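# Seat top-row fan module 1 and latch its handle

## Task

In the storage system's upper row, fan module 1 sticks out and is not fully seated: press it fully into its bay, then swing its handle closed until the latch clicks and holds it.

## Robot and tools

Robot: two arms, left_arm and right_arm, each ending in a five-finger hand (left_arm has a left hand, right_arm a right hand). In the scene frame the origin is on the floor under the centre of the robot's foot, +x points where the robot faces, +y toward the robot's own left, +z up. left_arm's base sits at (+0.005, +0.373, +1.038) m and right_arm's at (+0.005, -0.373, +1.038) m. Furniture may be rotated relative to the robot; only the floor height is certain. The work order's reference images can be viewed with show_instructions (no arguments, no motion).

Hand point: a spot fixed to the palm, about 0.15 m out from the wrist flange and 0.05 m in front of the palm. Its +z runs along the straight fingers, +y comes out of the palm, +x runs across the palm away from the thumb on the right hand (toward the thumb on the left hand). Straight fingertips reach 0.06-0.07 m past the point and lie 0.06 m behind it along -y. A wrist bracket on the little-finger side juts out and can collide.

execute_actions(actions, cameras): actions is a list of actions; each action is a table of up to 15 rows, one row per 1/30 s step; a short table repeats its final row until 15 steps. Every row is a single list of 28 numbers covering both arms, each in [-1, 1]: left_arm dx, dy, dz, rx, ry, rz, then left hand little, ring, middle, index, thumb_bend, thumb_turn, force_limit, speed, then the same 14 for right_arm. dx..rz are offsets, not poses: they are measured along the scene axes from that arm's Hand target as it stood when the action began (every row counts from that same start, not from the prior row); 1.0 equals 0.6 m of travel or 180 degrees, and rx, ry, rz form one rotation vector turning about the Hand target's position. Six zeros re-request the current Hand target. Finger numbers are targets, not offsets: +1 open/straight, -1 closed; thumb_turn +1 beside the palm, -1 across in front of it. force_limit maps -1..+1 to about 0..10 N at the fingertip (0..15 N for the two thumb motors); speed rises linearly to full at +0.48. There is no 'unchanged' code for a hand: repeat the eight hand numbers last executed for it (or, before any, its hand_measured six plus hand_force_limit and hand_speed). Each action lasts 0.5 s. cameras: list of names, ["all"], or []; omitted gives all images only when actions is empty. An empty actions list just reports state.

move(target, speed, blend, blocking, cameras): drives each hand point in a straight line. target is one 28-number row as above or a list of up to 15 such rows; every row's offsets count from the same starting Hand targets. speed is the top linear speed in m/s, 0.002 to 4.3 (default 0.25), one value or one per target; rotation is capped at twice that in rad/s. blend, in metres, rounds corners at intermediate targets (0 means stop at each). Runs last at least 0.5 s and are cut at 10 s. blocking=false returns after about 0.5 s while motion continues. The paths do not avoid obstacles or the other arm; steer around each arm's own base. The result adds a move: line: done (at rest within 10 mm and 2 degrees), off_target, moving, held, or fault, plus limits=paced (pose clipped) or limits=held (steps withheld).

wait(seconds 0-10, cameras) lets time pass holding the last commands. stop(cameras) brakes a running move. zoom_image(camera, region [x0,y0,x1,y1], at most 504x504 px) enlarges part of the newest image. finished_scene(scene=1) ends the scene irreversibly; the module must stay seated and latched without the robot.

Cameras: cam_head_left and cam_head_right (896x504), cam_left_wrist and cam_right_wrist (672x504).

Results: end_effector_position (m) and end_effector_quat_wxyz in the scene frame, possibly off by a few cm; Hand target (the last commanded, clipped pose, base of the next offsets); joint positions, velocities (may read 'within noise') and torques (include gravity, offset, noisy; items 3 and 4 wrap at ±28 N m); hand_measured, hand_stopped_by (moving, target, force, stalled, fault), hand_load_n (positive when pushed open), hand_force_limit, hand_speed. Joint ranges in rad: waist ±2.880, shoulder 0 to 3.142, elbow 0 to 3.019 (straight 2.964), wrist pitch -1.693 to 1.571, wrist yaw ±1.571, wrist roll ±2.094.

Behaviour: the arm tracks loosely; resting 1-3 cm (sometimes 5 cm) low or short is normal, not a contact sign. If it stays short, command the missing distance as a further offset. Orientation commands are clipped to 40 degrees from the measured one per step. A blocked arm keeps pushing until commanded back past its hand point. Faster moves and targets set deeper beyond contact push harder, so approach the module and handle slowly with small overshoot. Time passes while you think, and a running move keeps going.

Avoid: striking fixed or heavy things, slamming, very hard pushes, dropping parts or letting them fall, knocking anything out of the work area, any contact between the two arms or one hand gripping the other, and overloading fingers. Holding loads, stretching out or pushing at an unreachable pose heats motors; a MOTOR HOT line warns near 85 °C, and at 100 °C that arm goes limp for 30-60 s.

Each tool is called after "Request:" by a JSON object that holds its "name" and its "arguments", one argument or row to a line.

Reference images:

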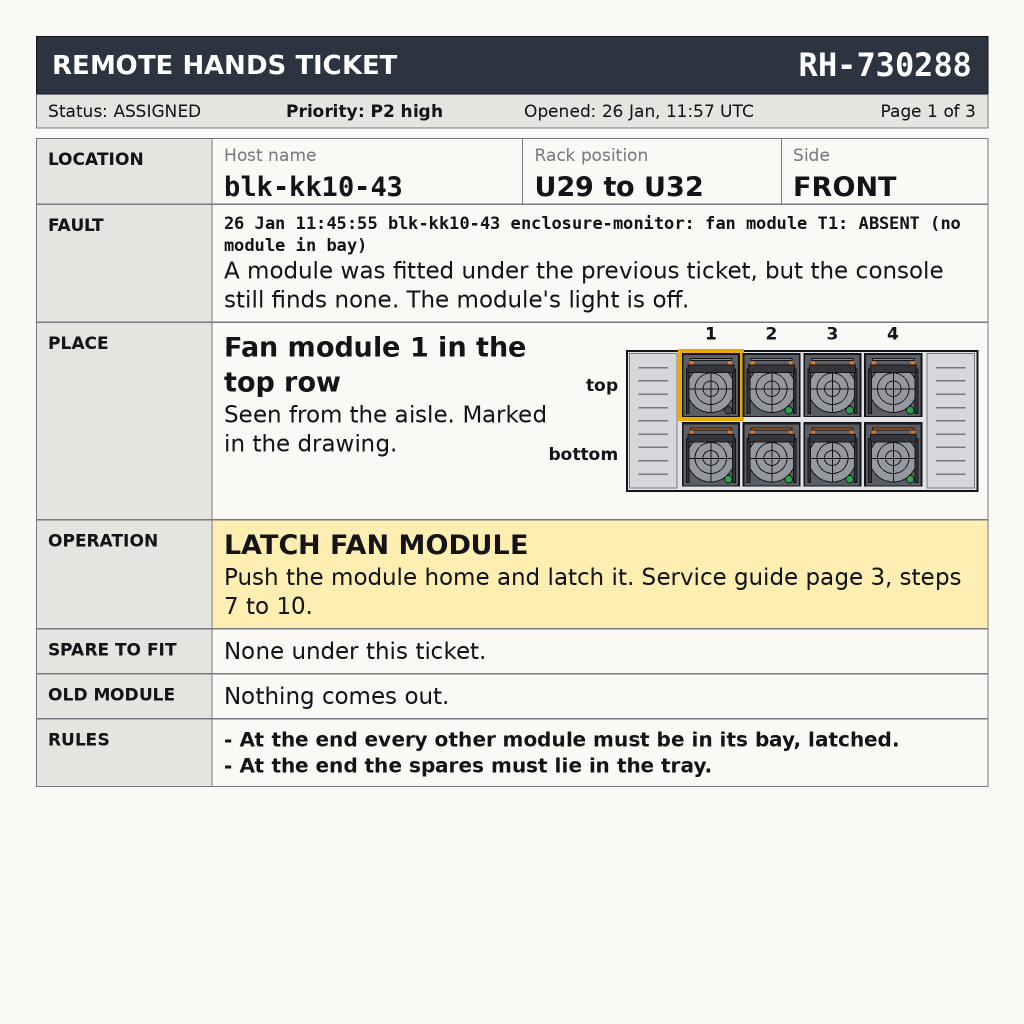

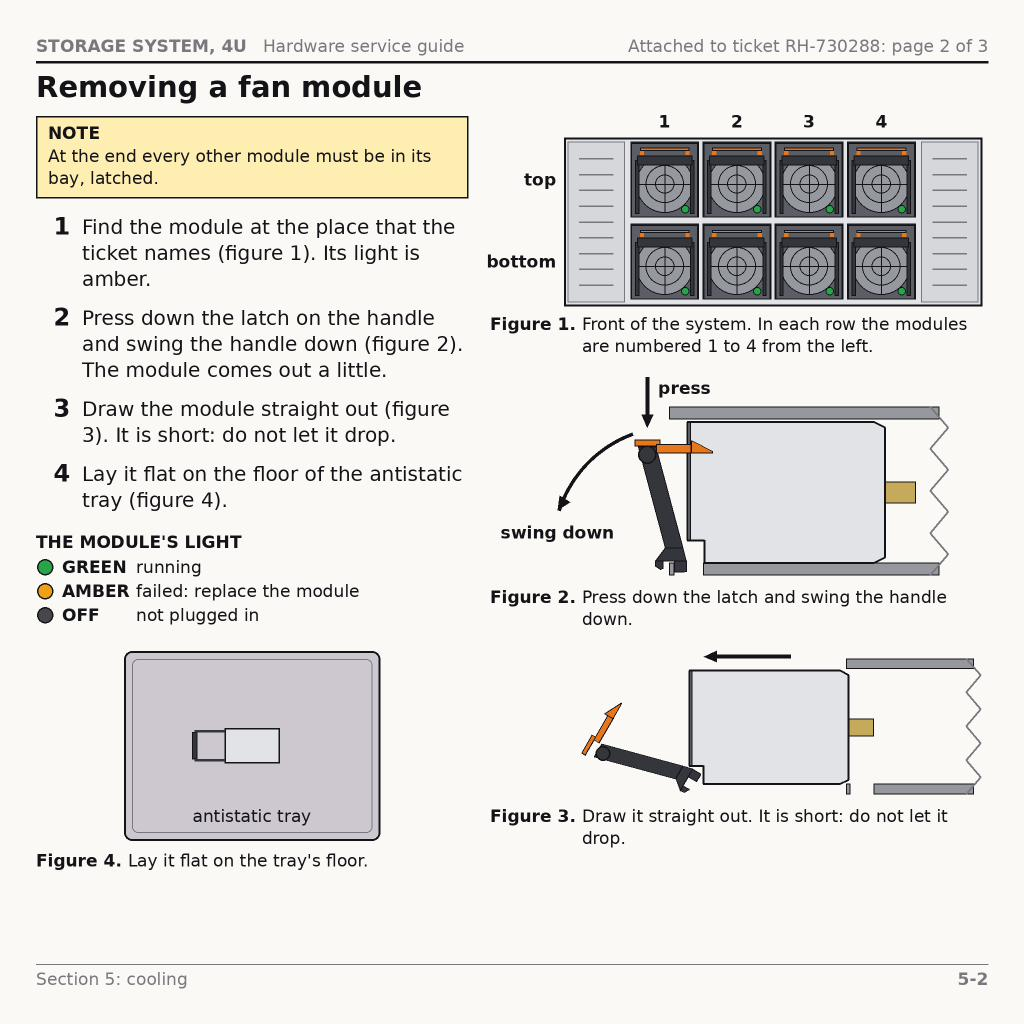

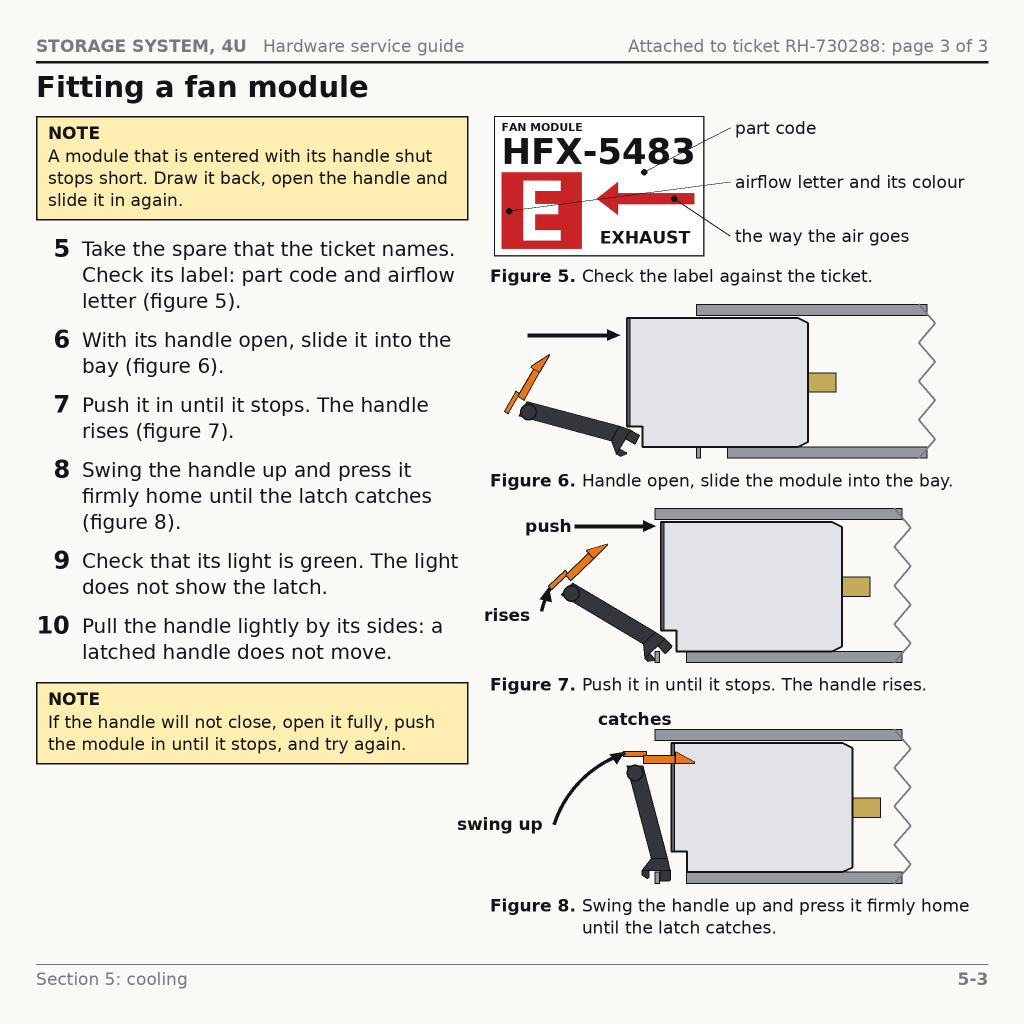

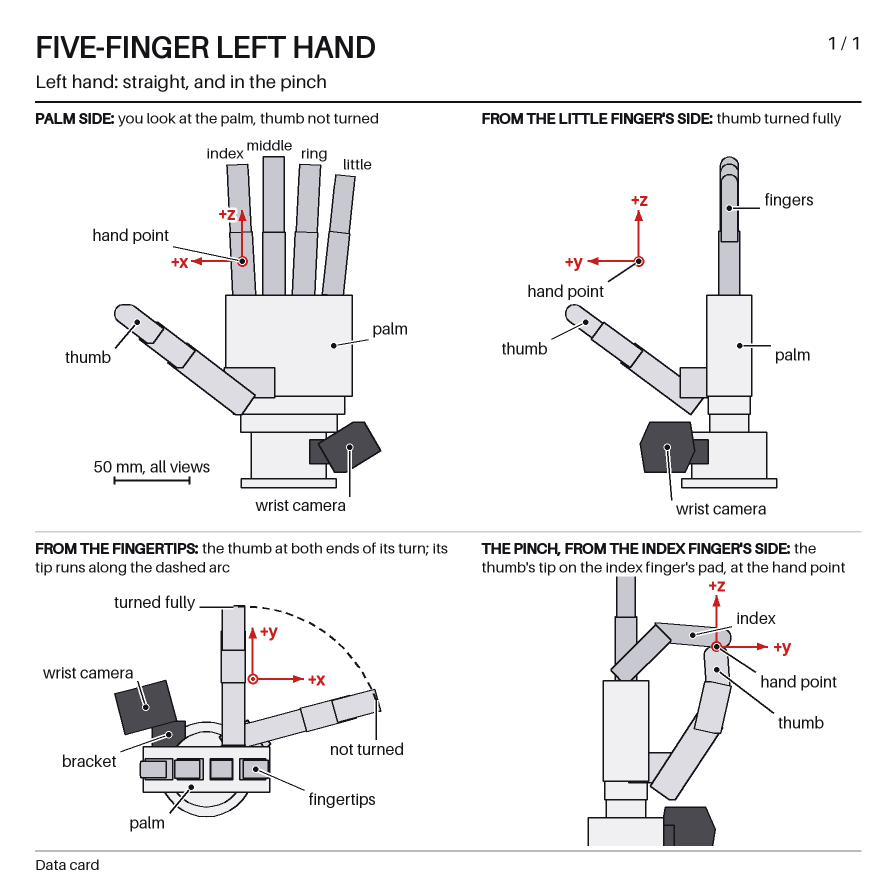

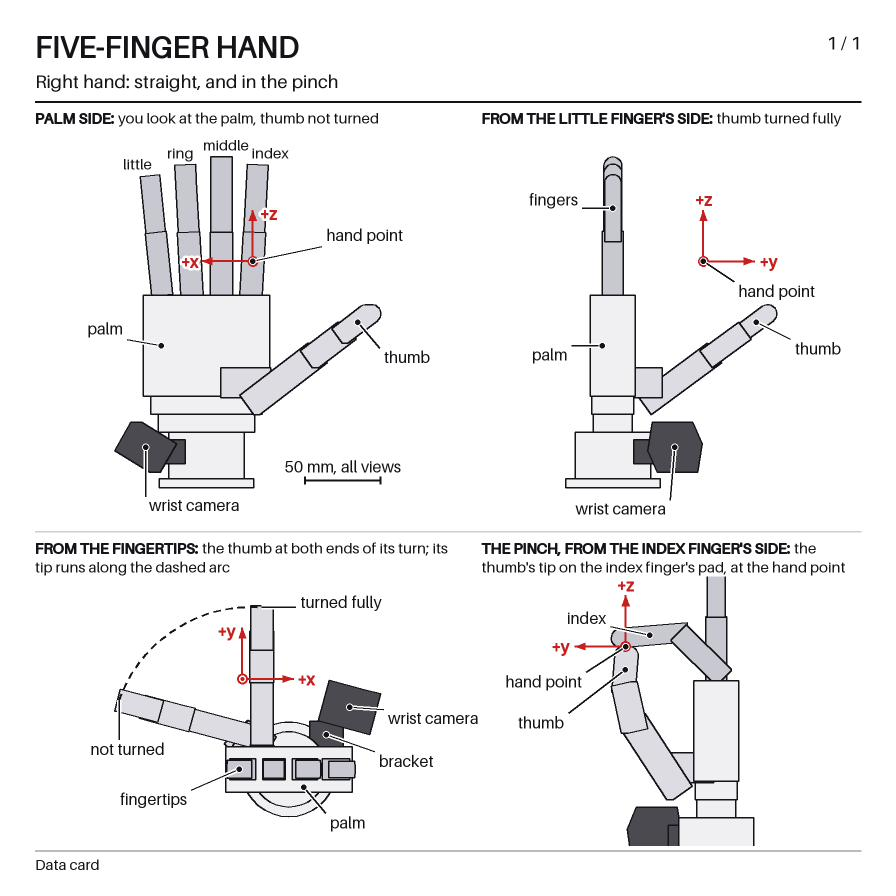

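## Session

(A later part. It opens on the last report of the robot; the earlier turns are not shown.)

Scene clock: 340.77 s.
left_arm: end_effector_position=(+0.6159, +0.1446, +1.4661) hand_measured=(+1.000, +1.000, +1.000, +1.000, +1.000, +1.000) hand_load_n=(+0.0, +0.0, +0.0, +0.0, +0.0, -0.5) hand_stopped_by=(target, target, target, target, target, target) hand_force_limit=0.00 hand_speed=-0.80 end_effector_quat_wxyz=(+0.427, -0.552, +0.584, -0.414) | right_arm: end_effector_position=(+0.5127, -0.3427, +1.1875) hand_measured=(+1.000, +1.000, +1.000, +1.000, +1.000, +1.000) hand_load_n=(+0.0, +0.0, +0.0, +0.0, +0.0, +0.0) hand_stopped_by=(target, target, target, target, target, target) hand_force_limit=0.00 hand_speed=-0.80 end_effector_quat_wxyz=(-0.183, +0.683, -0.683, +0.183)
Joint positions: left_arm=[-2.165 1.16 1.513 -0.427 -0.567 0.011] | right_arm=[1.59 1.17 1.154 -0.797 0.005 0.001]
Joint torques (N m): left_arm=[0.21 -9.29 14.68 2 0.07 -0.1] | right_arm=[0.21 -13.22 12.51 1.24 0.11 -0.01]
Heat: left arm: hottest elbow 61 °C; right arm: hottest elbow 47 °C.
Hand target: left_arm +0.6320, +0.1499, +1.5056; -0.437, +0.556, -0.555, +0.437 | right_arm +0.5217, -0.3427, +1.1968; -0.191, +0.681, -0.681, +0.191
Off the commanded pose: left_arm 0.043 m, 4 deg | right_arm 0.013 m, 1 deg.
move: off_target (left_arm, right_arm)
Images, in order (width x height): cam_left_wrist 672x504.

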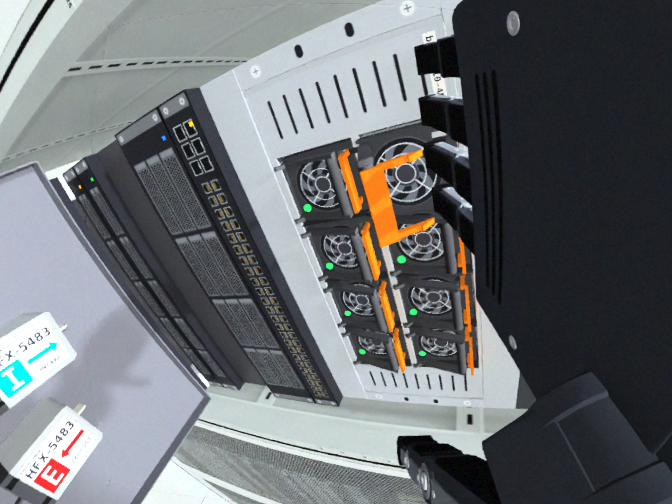

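Request:
{"name": "move", "arguments": {
  "target": [
    [0.0, 0.0, 0.025, 0, 0, 0, 1,1,1,1,1,1,0,-0.8, 0,0,0,0,0,0,1,1,1,1,1,1,0,-0.8],
    [0.04, 0.0, 0.03, 0, 0, 0, 1,1,1,1,1,1,0,-0.8, 0,0,0,0,0,0,1,1,1,1,1,1,0,-0.8]
  ],
  "cameras": ["cam_left_wrist"],
  "speed": 0.08
}}

Request:
{"name": "zoom_image", "arguments": {
  "camera": "cam_left_wrist",
  "region": [270, 10, 510, 270]
}}

Scene clock: 365.67 s.
left_arm: end_effector_position=(+0.6446, +0.1428, +1.4913) hand_measured=(+1.000, +1.000, +1.000, +1.000, +1.000, +1.000) hand_load_n=(+0.0, +0.0, +0.0, +0.0, +0.0, +0.0) hand_stopped_by=(target, target, target, target, target, target) hand_force_limit=0.00 hand_speed=-0.80 end_effector_quat_wxyz=(+0.430, -0.552, +0.575, -0.424) | right_arm: end_effector_position=(+0.5127, -0.3427, +1.1875) hand_measured=(+1.000, +1.000, +1.000, +1.000, +1.000, +1.000) hand_load_n=(+0.0, +0.0, +0.0, +0.0, +0.0, +0.0) hand_stopped_by=(target, target, target, target, target, target) hand_force_limit=0.00 hand_speed=-0.80 end_effector_quat_wxyz=(-0.183, +0.683, -0.683, +0.183)
Joint positions: left_arm=[-2.138 1.227 1.634 -0.453 -0.54 0.011] | right_arm=[1.59 1.17 1.154 -0.797 0.005 0.001]
Joint torques (N m): left_arm=[0.5 -10.58 14.43 1.13 0.07 -0.08] | right_arm=[-0.03 -13.51 12.51 1.05 0.08 0]
Heat: left arm: hottest elbow 71 °C; right arm: hottest elbow 48 °C.
Hand target: left_arm +0.6561, +0.1498, +1.5238; -0.437, +0.556, -0.555, +0.438 | right_arm +0.5217, -0.3427, +1.1968; -0.191, +0.681, -0.681, +0.191
Off the commanded pose: left_arm 0.035 m, 3 deg | right_arm 0.013 m, 1 deg.
move: off_target (left_arm, right_arm)
Images, in order (width x height): cam_left_wrist 672x504.

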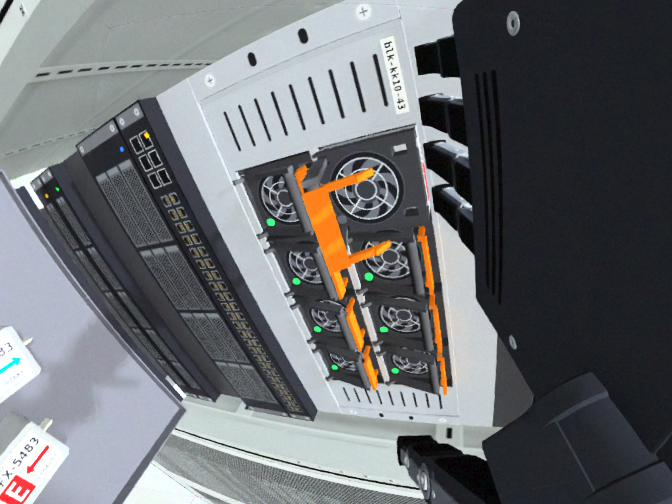

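Scaled by 1.938 from the camera's 672x504 image, which has a finer 960x720 frame.

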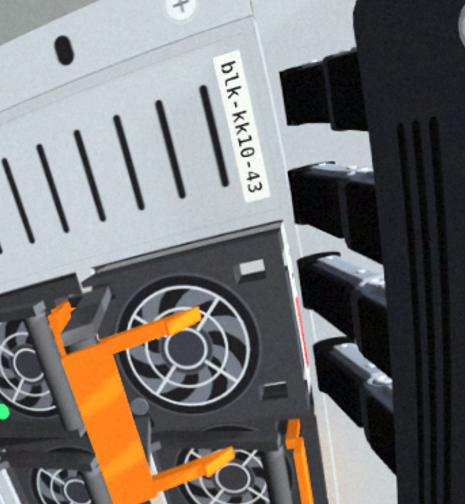

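Request:
{"name": "move", "arguments": {
  "target": [0.0, 0.0, -0.03, 0, 0, 0, 1,1,1,1,1,1,0,-0.8, 0,0,0,0,0,0,1,1,1,1,1,1,0,-0.8],
  "cameras": ["cam_left_wrist"],
  "speed": 0.08
}}

Request:
{"name": "zoom_image", "arguments": {
  "camera": "cam_left_wrist",
  "region": [270, 50, 510, 310]
}}

Scene clock: 387.23 s.
left_arm: end_effector_position=(+0.6466, +0.1441, +1.4931) hand_measured=(+1.000, +1.000, +1.000, +1.000, +1.000, +1.000) hand_load_n=(+0.0, +0.0, -0.5, +0.0, +0.0, -0.5) hand_stopped_by=(target, target, target, target, target, target) hand_force_limit=0.00 hand_speed=-0.80 end_effector_quat_wxyz=(+0.431, -0.552, +0.572, -0.427) | right_arm: end_effector_position=(+0.5127, -0.3427, +1.1875) hand_measured=(+1.000, +1.000, +1.000, +1.000, +1.000, +1.000) hand_load_n=(+0.0, +0.0, +0.0, -0.5, +0.0, +0.0) hand_stopped_by=(target, target, target, target, target, target) hand_force_limit=0.00 hand_speed=-0.80 end_effector_quat_wxyz=(-0.183, +0.683, -0.683, +0.183)
Joint positions: left_arm=[-2.133 1.227 1.634 -0.445 -0.534 0.01] | right_arm=[1.59 1.17 1.154 -0.797 0.005 0.001]
Joint torques (N m): left_arm=[0.32 -10.4 10.99 2.32 0.07 -0.1] | right_arm=[0.21 -12.98 12.62 1.1 0.06 -0.01]
Heat: left arm: hottest elbow 63 °C; right arm: hottest elbow 48 °C.
Hand target: left_arm +0.6560, +0.1498, +1.5057; -0.437, +0.556, -0.555, +0.438 | right_arm +0.5217, -0.3427, +1.1968; -0.191, +0.681, -0.681, +0.191
Off the commanded pose: left_arm 0.017 m, 2 deg | right_arm 0.013 m, 1 deg.
move: off_target (left_arm, right_arm)
Images, in order (width x height): cam_left_wrist 672x504.

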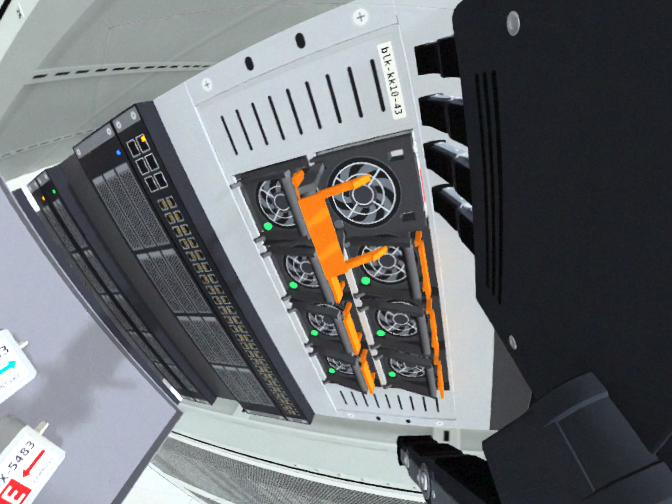

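Scaled by 1.938 from the camera's 672x504 image, which has a finer 960x720 frame.

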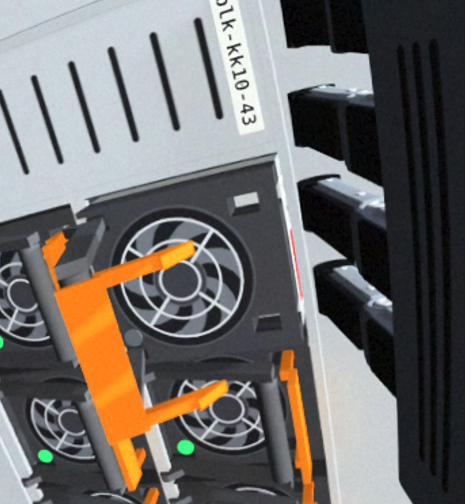

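Request:
{"name": "move", "arguments": {
  "target": [0.0, 0.0, -0.035, 0, 0, 0, 1,1,1,1,1,1,0,-0.8, 0,0,0,0,0,0,1,1,1,1,1,1,0,-0.8],
  "cameras": ["cam_left_wrist"],
  "speed": 0.08
}}

Request:
{"name": "zoom_image", "arguments": {
  "camera": "cam_left_wrist",
  "region": [270, 50, 510, 310]
}}

Scene clock: 399.03 s.
left_arm: end_effector_position=(+0.6520, +0.1433, +1.4885) hand_measured=(+1.000, +1.000, +1.000, +1.000, +1.000, +1.000) hand_load_n=(+0.0, -0.5, +0.0, +0.0, +0.0, +0.0) hand_stopped_by=(target, target, target, target, target, target) hand_force_limit=0.00 hand_speed=-0.80 end_effector_quat_wxyz=(+0.434, -0.551, +0.563, -0.436) | right_arm: end_effector_position=(+0.5127, -0.3427, +1.1875) hand_measured=(+1.000, +1.000, +1.000, +1.000, +1.000, +1.000) hand_load_n=(+0.0, +0.0, +0.0, +0.0, +0.0, +0.0) hand_stopped_by=(target, target, target, target, target, target) hand_force_limit=0.00 hand_speed=-0.80 end_effector_quat_wxyz=(-0.183, +0.683, -0.683, +0.183)
Joint positions: left_arm=[-2.126 1.227 1.606 -0.39 -0.527 0.01] | right_arm=[1.59 1.17 1.154 -0.797 0.005 0.001]
Joint torques (N m): left_arm=[0.38 -11.46 8.53 2.37 0.11 -0.07] | right_arm=[-0.03 -12.98 12.55 1.1 0.1 -0.03]
Heat: left arm: hottest elbow 60 °C; right arm: hottest elbow 48 °C.
Hand target: left_arm +0.6561, +0.1499, +1.4847; -0.437, +0.556, -0.555, +0.437 | right_arm +0.5217, -0.3427, +1.1968; -0.191, +0.681, -0.681, +0.191
Off the commanded pose: left_arm 0.009 m, 1 deg | right_arm 0.013 m, 1 deg.
move: off_target (right_arm)
Images, in order (width x height): cam_left_wrist 672x504.

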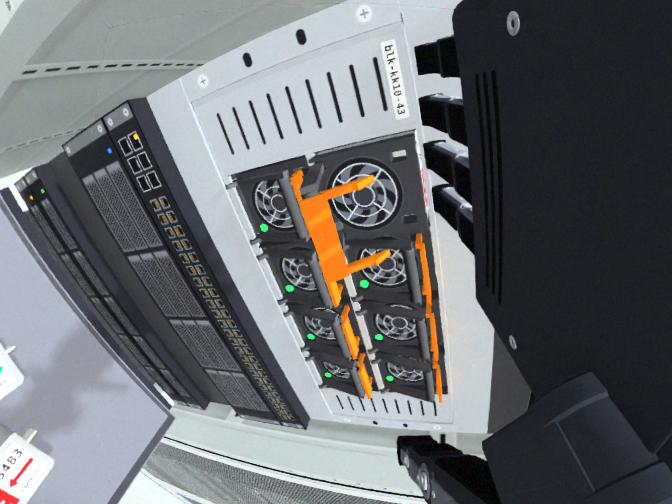

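Scaled by 1.938 from the camera's 672x504 image, which has a finer 960x720 frame.

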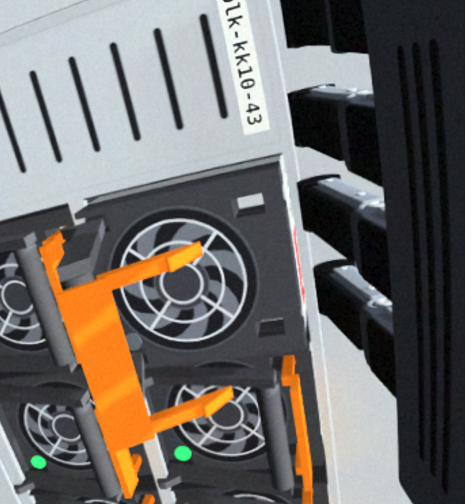

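Request:
{"name": "move", "arguments": {
  "target": [0.01, 0.0, -0.025, 0, 0, 0, 1,1,1,1,1,1,0,-0.8, 0,0,0,0,0,0,1,1,1,1,1,1,0,-0.8],
  "cameras": ["cam_left_wrist"],
  "speed": 0.08
}}

Request:
{"name": "zoom_image", "arguments": {
  "camera": "cam_left_wrist",
  "region": [270, 50, 510, 310]
}}

Scene clock: 410.03 s.
left_arm: end_effector_position=(+0.6562, +0.1449, +1.4795) hand_measured=(+1.000, +1.000, +1.000, +1.000, +1.000, +1.000) hand_load_n=(+0.0, +0.0, -0.5, +0.0, +0.0, +0.0) hand_stopped_by=(target, target, target, target, target, target) hand_force_limit=0.00 hand_speed=-0.80 end_effector_quat_wxyz=(+0.436, -0.551, +0.560, -0.440) | right_arm: end_effector_position=(+0.5127, -0.3427, +1.1875) hand_measured=(+1.000, +1.000, +1.000, +1.000, +1.000, +1.000) hand_load_n=(+0.0, +0.0, +0.0, +0.0, +0.0, +0.0) hand_stopped_by=(target, target, target, target, target, target) hand_force_limit=0.00 hand_speed=-0.80 end_effector_quat_wxyz=(-0.183, +0.683, -0.683, +0.183)
Joint positions: left_arm=[-2.114 1.227 1.577 -0.352 -0.515 0.01] | right_arm=[1.59 1.17 1.154 -0.797 0.005 0.001]
Joint torques (N m): left_arm=[0.38 -10.7 8.44 2.19 0.12 -0.08] | right_arm=[-0.15 -12.75 12.42 1.22 0.08 -0.02]
Heat: left arm: hottest elbow 57 °C; right arm: hottest elbow 48 °C.
Hand target: left_arm +0.6621, +0.1497, +1.4697; -0.437, +0.556, -0.556, +0.438 | right_arm +0.5217, -0.3427, +1.1968; -0.191, +0.681, -0.681, +0.191
Off the commanded pose: left_arm 0.012 m, 1 deg | right_arm 0.013 m, 1 deg.
move: off_target (left_arm, right_arm)
Images, in order (width x height): cam_left_wrist 672x504.

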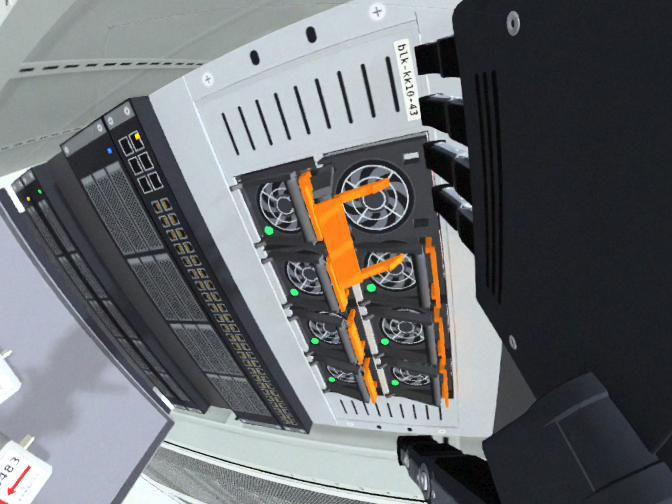

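Scaled by 1.938 from the camera's 672x504 image, which has a finer 960x720 frame.

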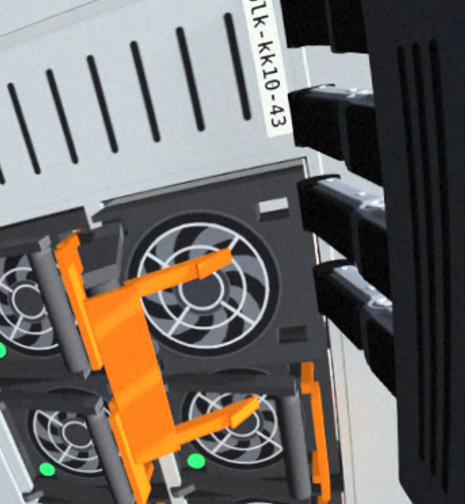

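Request:
{"name": "move", "arguments": {
  "target": [0.04, -0.003, -0.02, 0, 0, 0, 1,1,1,1,1,1,0,-0.8, 0,0,0,0,0,0,1,1,1,1,1,1,0,-0.8],
  "cameras": ["cam_left_wrist"],
  "speed": 0.08
}}

Request:
{"name": "zoom_image", "arguments": {
  "camera": "cam_left_wrist",
  "region": [270, 50, 510, 310]
}}

Scene clock: 417.20 s.
left_arm: end_effector_position=(+0.6769, +0.1427, +1.4523) hand_measured=(+1.000, +1.000, +1.000, +1.000, +1.000, +1.000) hand_load_n=(+0.0, +0.0, +0.0, +0.0, +0.0, +0.0) hand_stopped_by=(target, target, target, target, target, target) hand_force_limit=0.00 hand_speed=-0.80 end_effector_quat_wxyz=(+0.432, -0.552, +0.567, -0.432) | right_arm: end_effector_position=(+0.5127, -0.3427, +1.1875) hand_measured=(+1.000, +1.000, +1.000, +1.000, +1.000, +1.000) hand_load_n=(+0.0, +0.0, +0.0, +0.0, +0.0, +0.0) hand_stopped_by=(target, target, target, target, target, target) hand_force_limit=0.00 hand_speed=-0.80 end_effector_quat_wxyz=(-0.183, +0.683, -0.683, +0.183)
Joint positions: left_arm=[-2.086 1.278 1.577 -0.324 -0.488 0.009] | right_arm=[1.59 1.17 1.154 -0.797 0.005 0.001]
Joint torques (N m): left_arm=[0.62 -11.87 10.55 2.36 0.07 -0.06] | right_arm=[-0.32 -13.33 12.52 1.16 0.08 -0.01]
Heat: left arm: hottest elbow 56 °C; right arm: hottest elbow 48 °C.
Hand target: left_arm +0.6860, +0.1481, +1.4577; -0.438, +0.556, -0.555, +0.437 | right_arm +0.5217, -0.3427, +1.1968; -0.191, +0.681, -0.681, +0.191
Off the commanded pose: left_arm 0.012 m, 2 deg | right_arm 0.013 m, 1 deg.
move: off_target (left_arm, right_arm)
Images, in order (width x height): cam_left_wrist 672x504.

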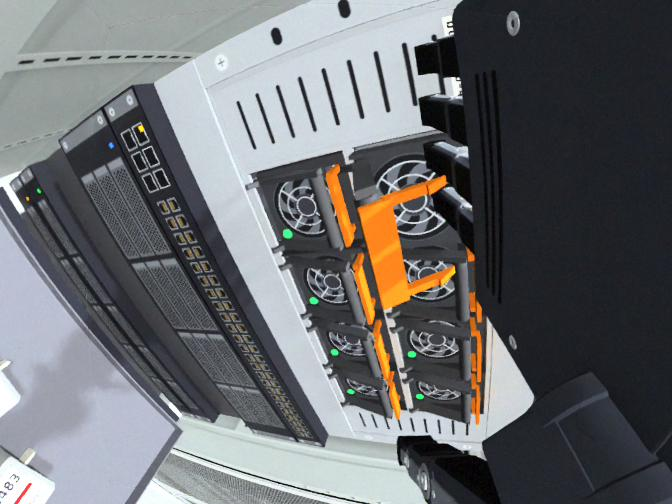

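Scaled by 1.938 from the camera's 672x504 image, which has a finer 960x720 frame.

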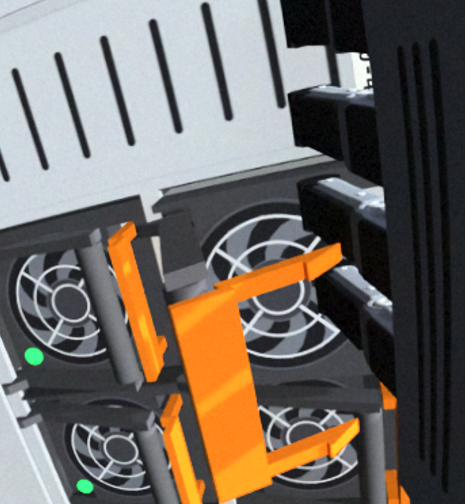

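Request:
{"name": "move", "arguments": {
  "target": [0.0, 0.0, 0.04, 0, 0, 0, 1,1,1,1,1,1,0,-0.8, 0,0,0,0,0,0,1,1,1,1,1,1,0,-0.8],
  "cameras": ["cam_left_wrist"],
  "speed": 0.08
}}

Request:
{"name": "zoom_image", "arguments": {
  "camera": "cam_left_wrist",
  "region": [270, 50, 510, 310]
}}

Scene clock: 428.93 s.
left_arm: end_effector_position=(+0.6753, +0.1441, +1.4525) hand_measured=(+1.000, +1.000, +1.000, +1.000, +1.000, +1.000) hand_load_n=(+0.0, +0.0, +0.0, +0.0, +0.0, +0.0) hand_stopped_by=(target, target, target, target, target, target) hand_force_limit=0.00 hand_speed=-0.80 end_effector_quat_wxyz=(+0.431, -0.553, +0.571, -0.426) | right_arm: end_effector_position=(+0.5127, -0.3427, +1.1875) hand_measured=(+1.000, +1.000, +1.000, +1.000, +1.000, +1.000) hand_load_n=(+0.0, +0.0, +0.0, +0.0, +0.0, +0.0) hand_stopped_by=(target, target, target, target, target, target) hand_force_limit=0.00 hand_speed=-0.80 end_effector_quat_wxyz=(-0.183, +0.683, -0.683, +0.183)
Joint positions: left_arm=[-2.086 1.278 1.586 -0.346 -0.491 0.009] | right_arm=[1.59 1.17 1.154 -0.797 0.005 0.001]
Joint torques (N m): left_arm=[-0.09 -11.34 14.48 1.2 -0.11 -0.06] | right_arm=[0.38 -12.92 12.49 1.03 0.05 0.01]
Heat: left arm: hottest elbow 56 °C; right arm: hottest elbow 49 °C.
Hand target: left_arm +0.6860, +0.1480, +1.4817; -0.437, +0.556, -0.555, +0.438 | right_arm +0.5217, -0.3427, +1.1968; -0.191, +0.681, -0.681, +0.191
Off the commanded pose: left_arm 0.031 m, 2 deg | right_arm 0.013 m, 1 deg.
move: off_target (left_arm, right_arm)
Images, in order (width x height): cam_left_wrist 672x504.

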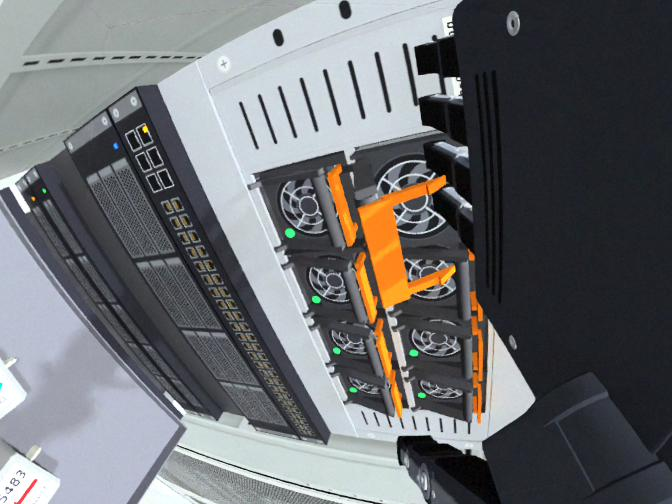

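Scaled by 1.938 from the camera's 672x504 image, which has a finer 960x720 frame.

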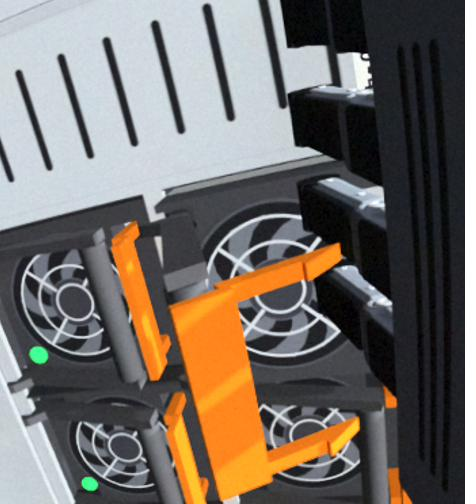

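Request:
{"name": "move", "arguments": {
  "target": [0.0, 0.0, 0.03, 0, 0, 0, 1,1,1,1,1,1,0,-0.8, 0,0,0,0,0,0,1,1,1,1,1,1,0,-0.8],
  "cameras": ["cam_left_wrist"],
  "speed": 0.08
}}

Request:
{"name": "zoom_image", "arguments": {
  "camera": "cam_left_wrist",
  "region": [270, 50, 510, 310]
}}

Scene clock: 437.23 s.
left_arm: end_effector_position=(+0.6757, +0.1469, +1.4685) hand_measured=(+1.000, +1.000, +1.000, +1.000, +1.000, +1.000) hand_load_n=(+0.0, +0.0, +0.0, +0.0, +0.0, -0.5) hand_stopped_by=(target, target, target, target, target, target) hand_force_limit=0.00 hand_speed=-0.80 end_effector_quat_wxyz=(+0.431, -0.555, +0.572, -0.423) | right_arm: end_effector_position=(+0.5127, -0.3427, +1.1875) hand_measured=(+1.000, +1.000, +1.000, +1.000, +1.000, +1.000) hand_load_n=(+0.0, +0.0, +0.0, +0.0, +0.0, +0.0) hand_stopped_by=(target, target, target, target, target, target) hand_force_limit=0.00 hand_speed=-0.80 end_effector_quat_wxyz=(-0.183, +0.683, -0.683, +0.183)
Joint positions: left_arm=[-2.086 1.284 1.639 -0.399 -0.495 0.009] | right_arm=[1.59 1.17 1.154 -0.797 0.005 0.001]
Joint torques (N m): left_arm=[-0.15 -11.22 14.5 1.2 -0.12 -0.06] | right_arm=[-0.09 -13.22 12.53 1.16 0.07 -0.03]
Heat: left arm: hottest elbow 60 °C; right arm: hottest elbow 49 °C.
Hand target: left_arm +0.6861, +0.1480, +1.4998; -0.437, +0.556, -0.555, +0.438 | right_arm +0.5217, -0.3427, +1.1968; -0.191, +0.681, -0.681, +0.191
Off the commanded pose: left_arm 0.033 m, 3 deg | right_arm 0.013 m, 1 deg.
move: off_target (left_arm, right_arm)
Images, in order (width x height): cam_left_wrist 672x504.

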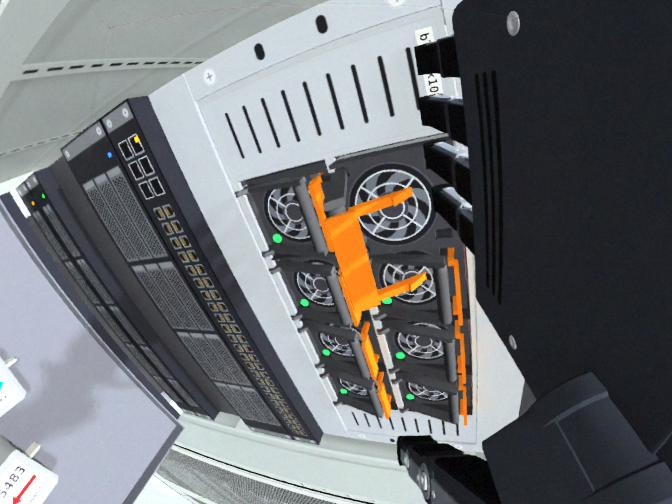

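Scaled by 1.938 from the camera's 672x504 image, which has a finer 960x720 frame.

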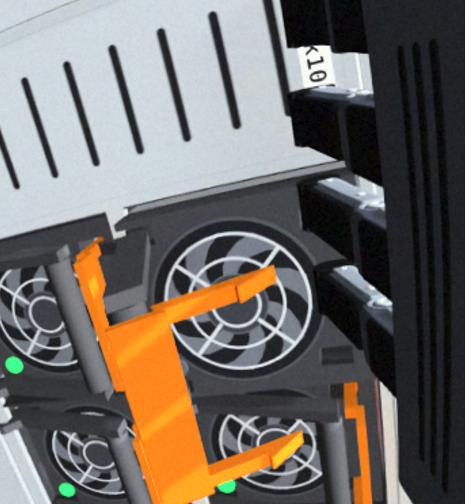

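Request:
{"name": "move", "arguments": {
  "target": [0.035, -0.016, 0.005, 0, 0, 0, 1,1,1,1,1,1,0,-0.8, 0,0,0,0,0,0,1,1,1,1,1,1,0,-0.8],
  "cameras": ["cam_left_wrist"],
  "speed": 0.06
}}

Request:
{"name": "zoom_image", "arguments": {
  "camera": "cam_left_wrist",
  "region": [270, 50, 510, 310]
}}

Scene clock: 451.27 s.
left_arm: end_effector_position=(+0.6928, +0.1398, +1.4744) hand_measured=(+1.000, +1.000, +1.000, +1.000, +1.000, +1.000) hand_load_n=(+0.0, -0.5, -1.0, +0.0, +0.0, +0.0) hand_stopped_by=(target, target, target, target, target, target) hand_force_limit=0.00 hand_speed=-0.80 end_effector_quat_wxyz=(+0.433, -0.556, +0.571, -0.422) | right_arm: end_effector_position=(+0.5127, -0.3427, +1.1875) hand_measured=(+1.000, +1.000, +1.000, +1.000, +1.000, +1.000) hand_load_n=(+0.0, +0.0, +0.0, +0.0, +0.0, +0.0) hand_stopped_by=(target, target, target, target, target, target) hand_force_limit=0.00 hand_speed=-0.80 end_effector_quat_wxyz=(-0.183, +0.683, -0.683, +0.183)
Joint positions: left_arm=[-2.086 1.336 1.714 -0.421 -0.501 0.009] | right_arm=[1.59 1.17 1.154 -0.797 0.005 0.001]
Joint torques (N m): left_arm=[-0.62 -11.16 15.13 1.73 0.21 -0.05] | right_arm=[-0.03 -13.39 12.56 1.17 0.06 -0.02]
Heat: left arm: hottest elbow 62 °C; right arm: hottest elbow 49 °C.
Hand target: left_arm +0.7071, +0.1384, +1.5027; -0.437, +0.556, -0.555, +0.438 | right_arm +0.5217, -0.3427, +1.1968; -0.191, +0.681, -0.681, +0.191
Off the commanded pose: left_arm 0.032 m, 3 deg | right_arm 0.013 m, 1 deg.
move: off_target (left_arm, right_arm)
Images, in order (width x height): cam_left_wrist 672x504.

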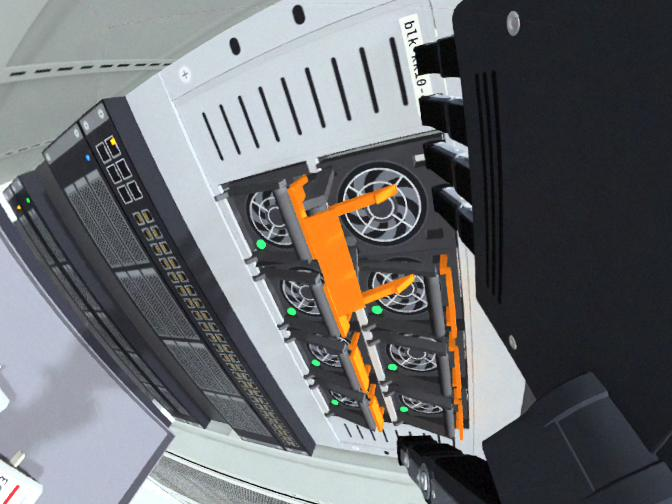

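Scaled by 1.938 from the camera's 672x504 image, which has a finer 960x720 frame.

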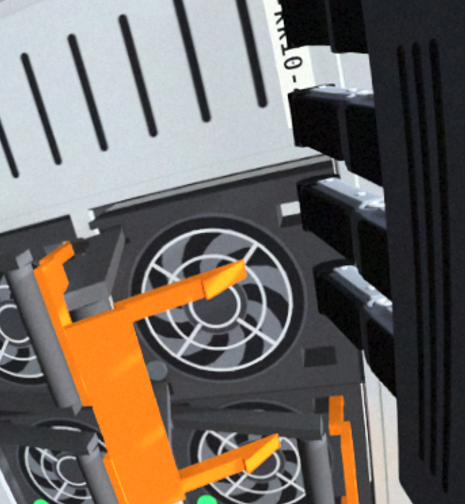

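Request:
{"name": "move", "arguments": {
  "target": [0.04, -0.006, -0.005, 0, 0, 0, 1,1,1,1,1,1,0,-0.8, 0,0,0,0,0,0,1,1,1,1,1,1,0,-0.8],
  "cameras": ["cam_left_wrist"],
  "speed": 0.06
}}

Request:
{"name": "zoom_image", "arguments": {
  "camera": "cam_left_wrist",
  "region": [270, 50, 510, 310]
}}

Scene clock: 459.17 s.
left_arm: end_effector_position=(+0.7005, +0.1375, +1.4761) hand_measured=(+1.000, +1.000, +1.000, +1.000, +1.000, +1.000) hand_load_n=(+0.0, +0.0, -4.5, +0.0, +0.0, +0.0) hand_stopped_by=(target, target, target, target, target, target) hand_force_limit=0.00 hand_speed=-0.80 end_effector_quat_wxyz=(+0.431, -0.556, +0.575, -0.418) | right_arm: end_effector_position=(+0.5127, -0.3427, +1.1875) hand_measured=(+1.000, +1.000, +1.000, +1.000, +1.000, +1.000) hand_load_n=(+0.0, +0.0, +0.0, +0.0, +0.0, +0.0) hand_stopped_by=(target, target, target, target, target, target) hand_force_limit=0.00 hand_speed=-0.80 end_effector_quat_wxyz=(-0.183, +0.683, -0.683, +0.183)
Joint positions: left_arm=[-2.083 1.364 1.758 -0.449 -0.497 0.009] | right_arm=[1.59 1.17 1.154 -0.797 0.005 0.001]
Joint torques (N m): left_arm=[1.2 -8.76 16.13 2.22 0.82 -0.05] | right_arm=[0.09 -13.22 12.4 1.06 0.07 0]
Heat: left arm: hottest elbow 62 °C; right arm: hottest elbow 49 °C.
Hand target: left_arm +0.7310, +0.1347, +1.4997; -0.437, +0.556, -0.555, +0.438 | right_arm +0.5217, -0.3427, +1.1968; -0.191, +0.681, -0.681, +0.191
Off the commanded pose: left_arm 0.039 m, 3 deg | right_arm 0.013 m, 1 deg.
move: off_target (left_arm, right_arm)
Images, in order (width x height): cam_left_wrist 672x504.

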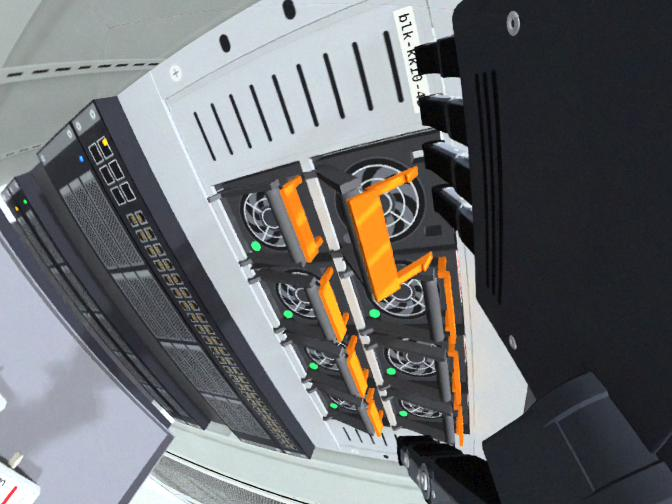

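Scaled by 1.938 from the camera's 672x504 image, which has a finer 960x720 frame.

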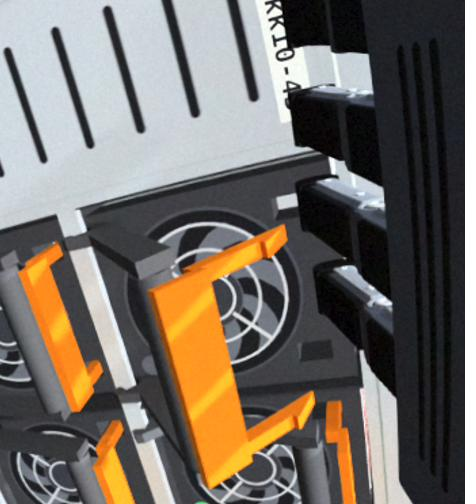

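Request:
{"name": "move", "arguments": {
  "target": [0.035, -0.0, 0.0, 0, 0, 0, 1,1,1,1,1,1,0,-0.8, 0,0,0,0,0,0,1,1,1,1,1,1,0,-0.8],
  "cameras": ["cam_left_wrist"],
  "speed": 0.06
}}

Request:
{"name": "zoom_image", "arguments": {
  "camera": "cam_left_wrist",
  "region": [270, 50, 510, 310]
}}

Scene clock: 470.27 s.
left_arm: end_effector_position=(+0.7015, +0.1407, +1.4773) hand_measured=(+1.000, +1.000, +1.000, +1.000, +1.000, +1.000) hand_load_n=(+0.0, -1.5, -8.0, +0.0, +0.0, +0.0) hand_stopped_by=(target, target, target, target, target, target) hand_force_limit=0.00 hand_speed=-0.80 end_effector_quat_wxyz=(+0.427, -0.557, +0.582, -0.411) | right_arm: end_effector_position=(+0.5127, -0.3427, +1.1875) hand_measured=(+1.000, +1.000, +1.000, +1.000, +1.000, +1.000) hand_load_n=(+0.0, +0.0, +0.0, +0.0, +0.0, +0.0) hand_stopped_by=(target, target, target, target, target, target) hand_force_limit=0.00 hand_speed=-0.80 end_effector_quat_wxyz=(-0.183, +0.683, -0.683, +0.183)
Joint positions: left_arm=[-2.075 1.373 1.787 -0.491 -0.487 0.009] | right_arm=[1.59 1.17 1.154 -0.797 0.005 0.001]
Joint torques (N m): left_arm=[1.73 -6.83 17.54 3.55 1.22 -0.04] | right_arm=[0.03 -13.04 12.45 1.14 0.08 0.03]
Heat: left arm: hottest elbow 63 °C; right arm: hottest elbow 49 °C.
Hand target: left_arm +0.7521, +0.1347, +1.4995; -0.437, +0.556, -0.555, +0.437 | right_arm +0.5217, -0.3427, +1.1968; -0.191, +0.681, -0.681, +0.191
Off the commanded pose: left_arm 0.056 m, 4 deg | right_arm 0.013 m, 1 deg.
move: off_target (left_arm, right_arm)
Images, in order (width x height): cam_left_wrist 672x504.

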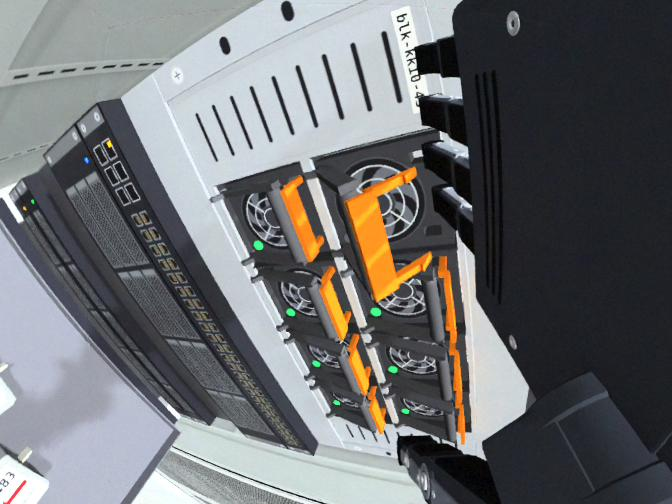

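Scaled by 1.938 from the camera's 672x504 image, which has a finer 960x720 frame.

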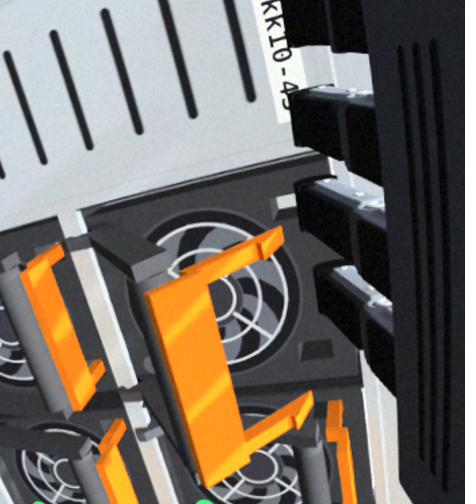

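Request:
{"name": "move", "arguments": {
  "target": [-0.27, 0.0, -0.02, 0, 0, 0, 1,1,1,1,1,1,0,-0.8, 0,0,0,0,0,0,1,1,1,1,1,1,0,-0.8],
  "cameras": ["cam_left_wrist"],
  "speed": 0.15
}}

Request:
{"name": "zoom_image", "arguments": {
  "camera": "cam_left_wrist",
  "region": [200, 50, 440, 310]
}}

Scene clock: 507.27 s.
left_arm: end_effector_position=(+0.5936, +0.1418, +1.4894) hand_measured=(+1.000, +1.000, +1.000, +1.000, +1.000, +1.000) hand_load_n=(+0.0, +0.0, +0.0, -0.5, +0.0, +0.0) hand_stopped_by=(target, target, target, target, target, target) hand_force_limit=0.00 hand_speed=-0.80 end_effector_quat_wxyz=(+0.441, -0.557, +0.557, -0.430) | right_arm: end_effector_position=(+0.5127, -0.3427, +1.1875) hand_measured=(+1.000, +1.000, +1.000, +1.000, +1.000, +1.000) hand_load_n=(+0.0, +0.0, +0.0, +0.0, +0.0, +0.0) hand_stopped_by=(target, target, target, target, target, target) hand_force_limit=0.00 hand_speed=-0.80 end_effector_quat_wxyz=(-0.183, +0.683, -0.683, +0.183)
Joint positions: left_arm=[-2.228 1.106 1.479 -0.386 -0.655 0.006] | right_arm=[1.59 1.17 1.154 -0.797 0.005 0.001]
Joint torques (N m): left_arm=[-1.73 -9.88 8.31 2.43 -0.12 -0.07] | right_arm=[0.21 -13.16 12.55 1.05 0.09 -0.01]
Heat: left arm: hottest elbow 81 °C; right arm: hottest elbow 50 °C.
Hand target: left_arm +0.5900, +0.1349, +1.4877; -0.437, +0.556, -0.555, +0.438 | right_arm +0.5217, -0.3427, +1.1968; -0.191, +0.681, -0.681, +0.191
Off the commanded pose: left_arm 0.008 m, 1 deg | right_arm 0.013 m, 1 deg.
move: off_target (right_arm)
Images, in order (width x height): cam_left_wrist 672x504.

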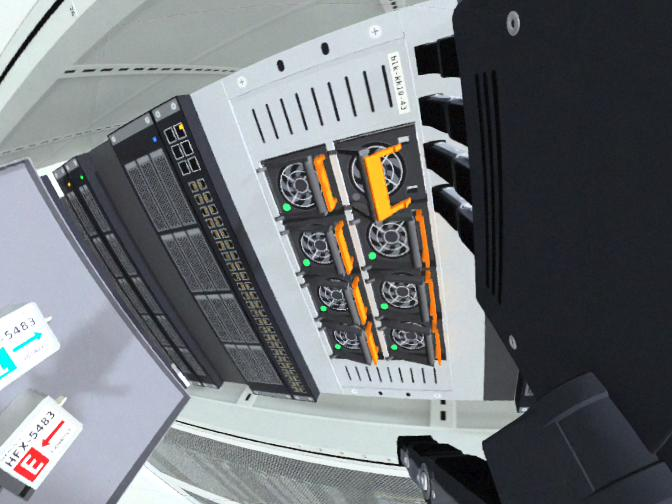

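Scaled by 1.938 from the camera's 672x504 image, which has a finer 960x720 frame.

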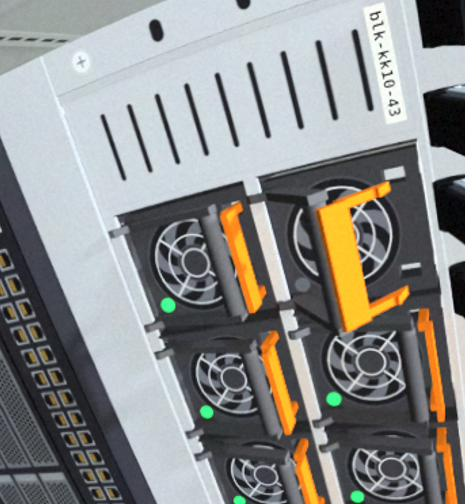

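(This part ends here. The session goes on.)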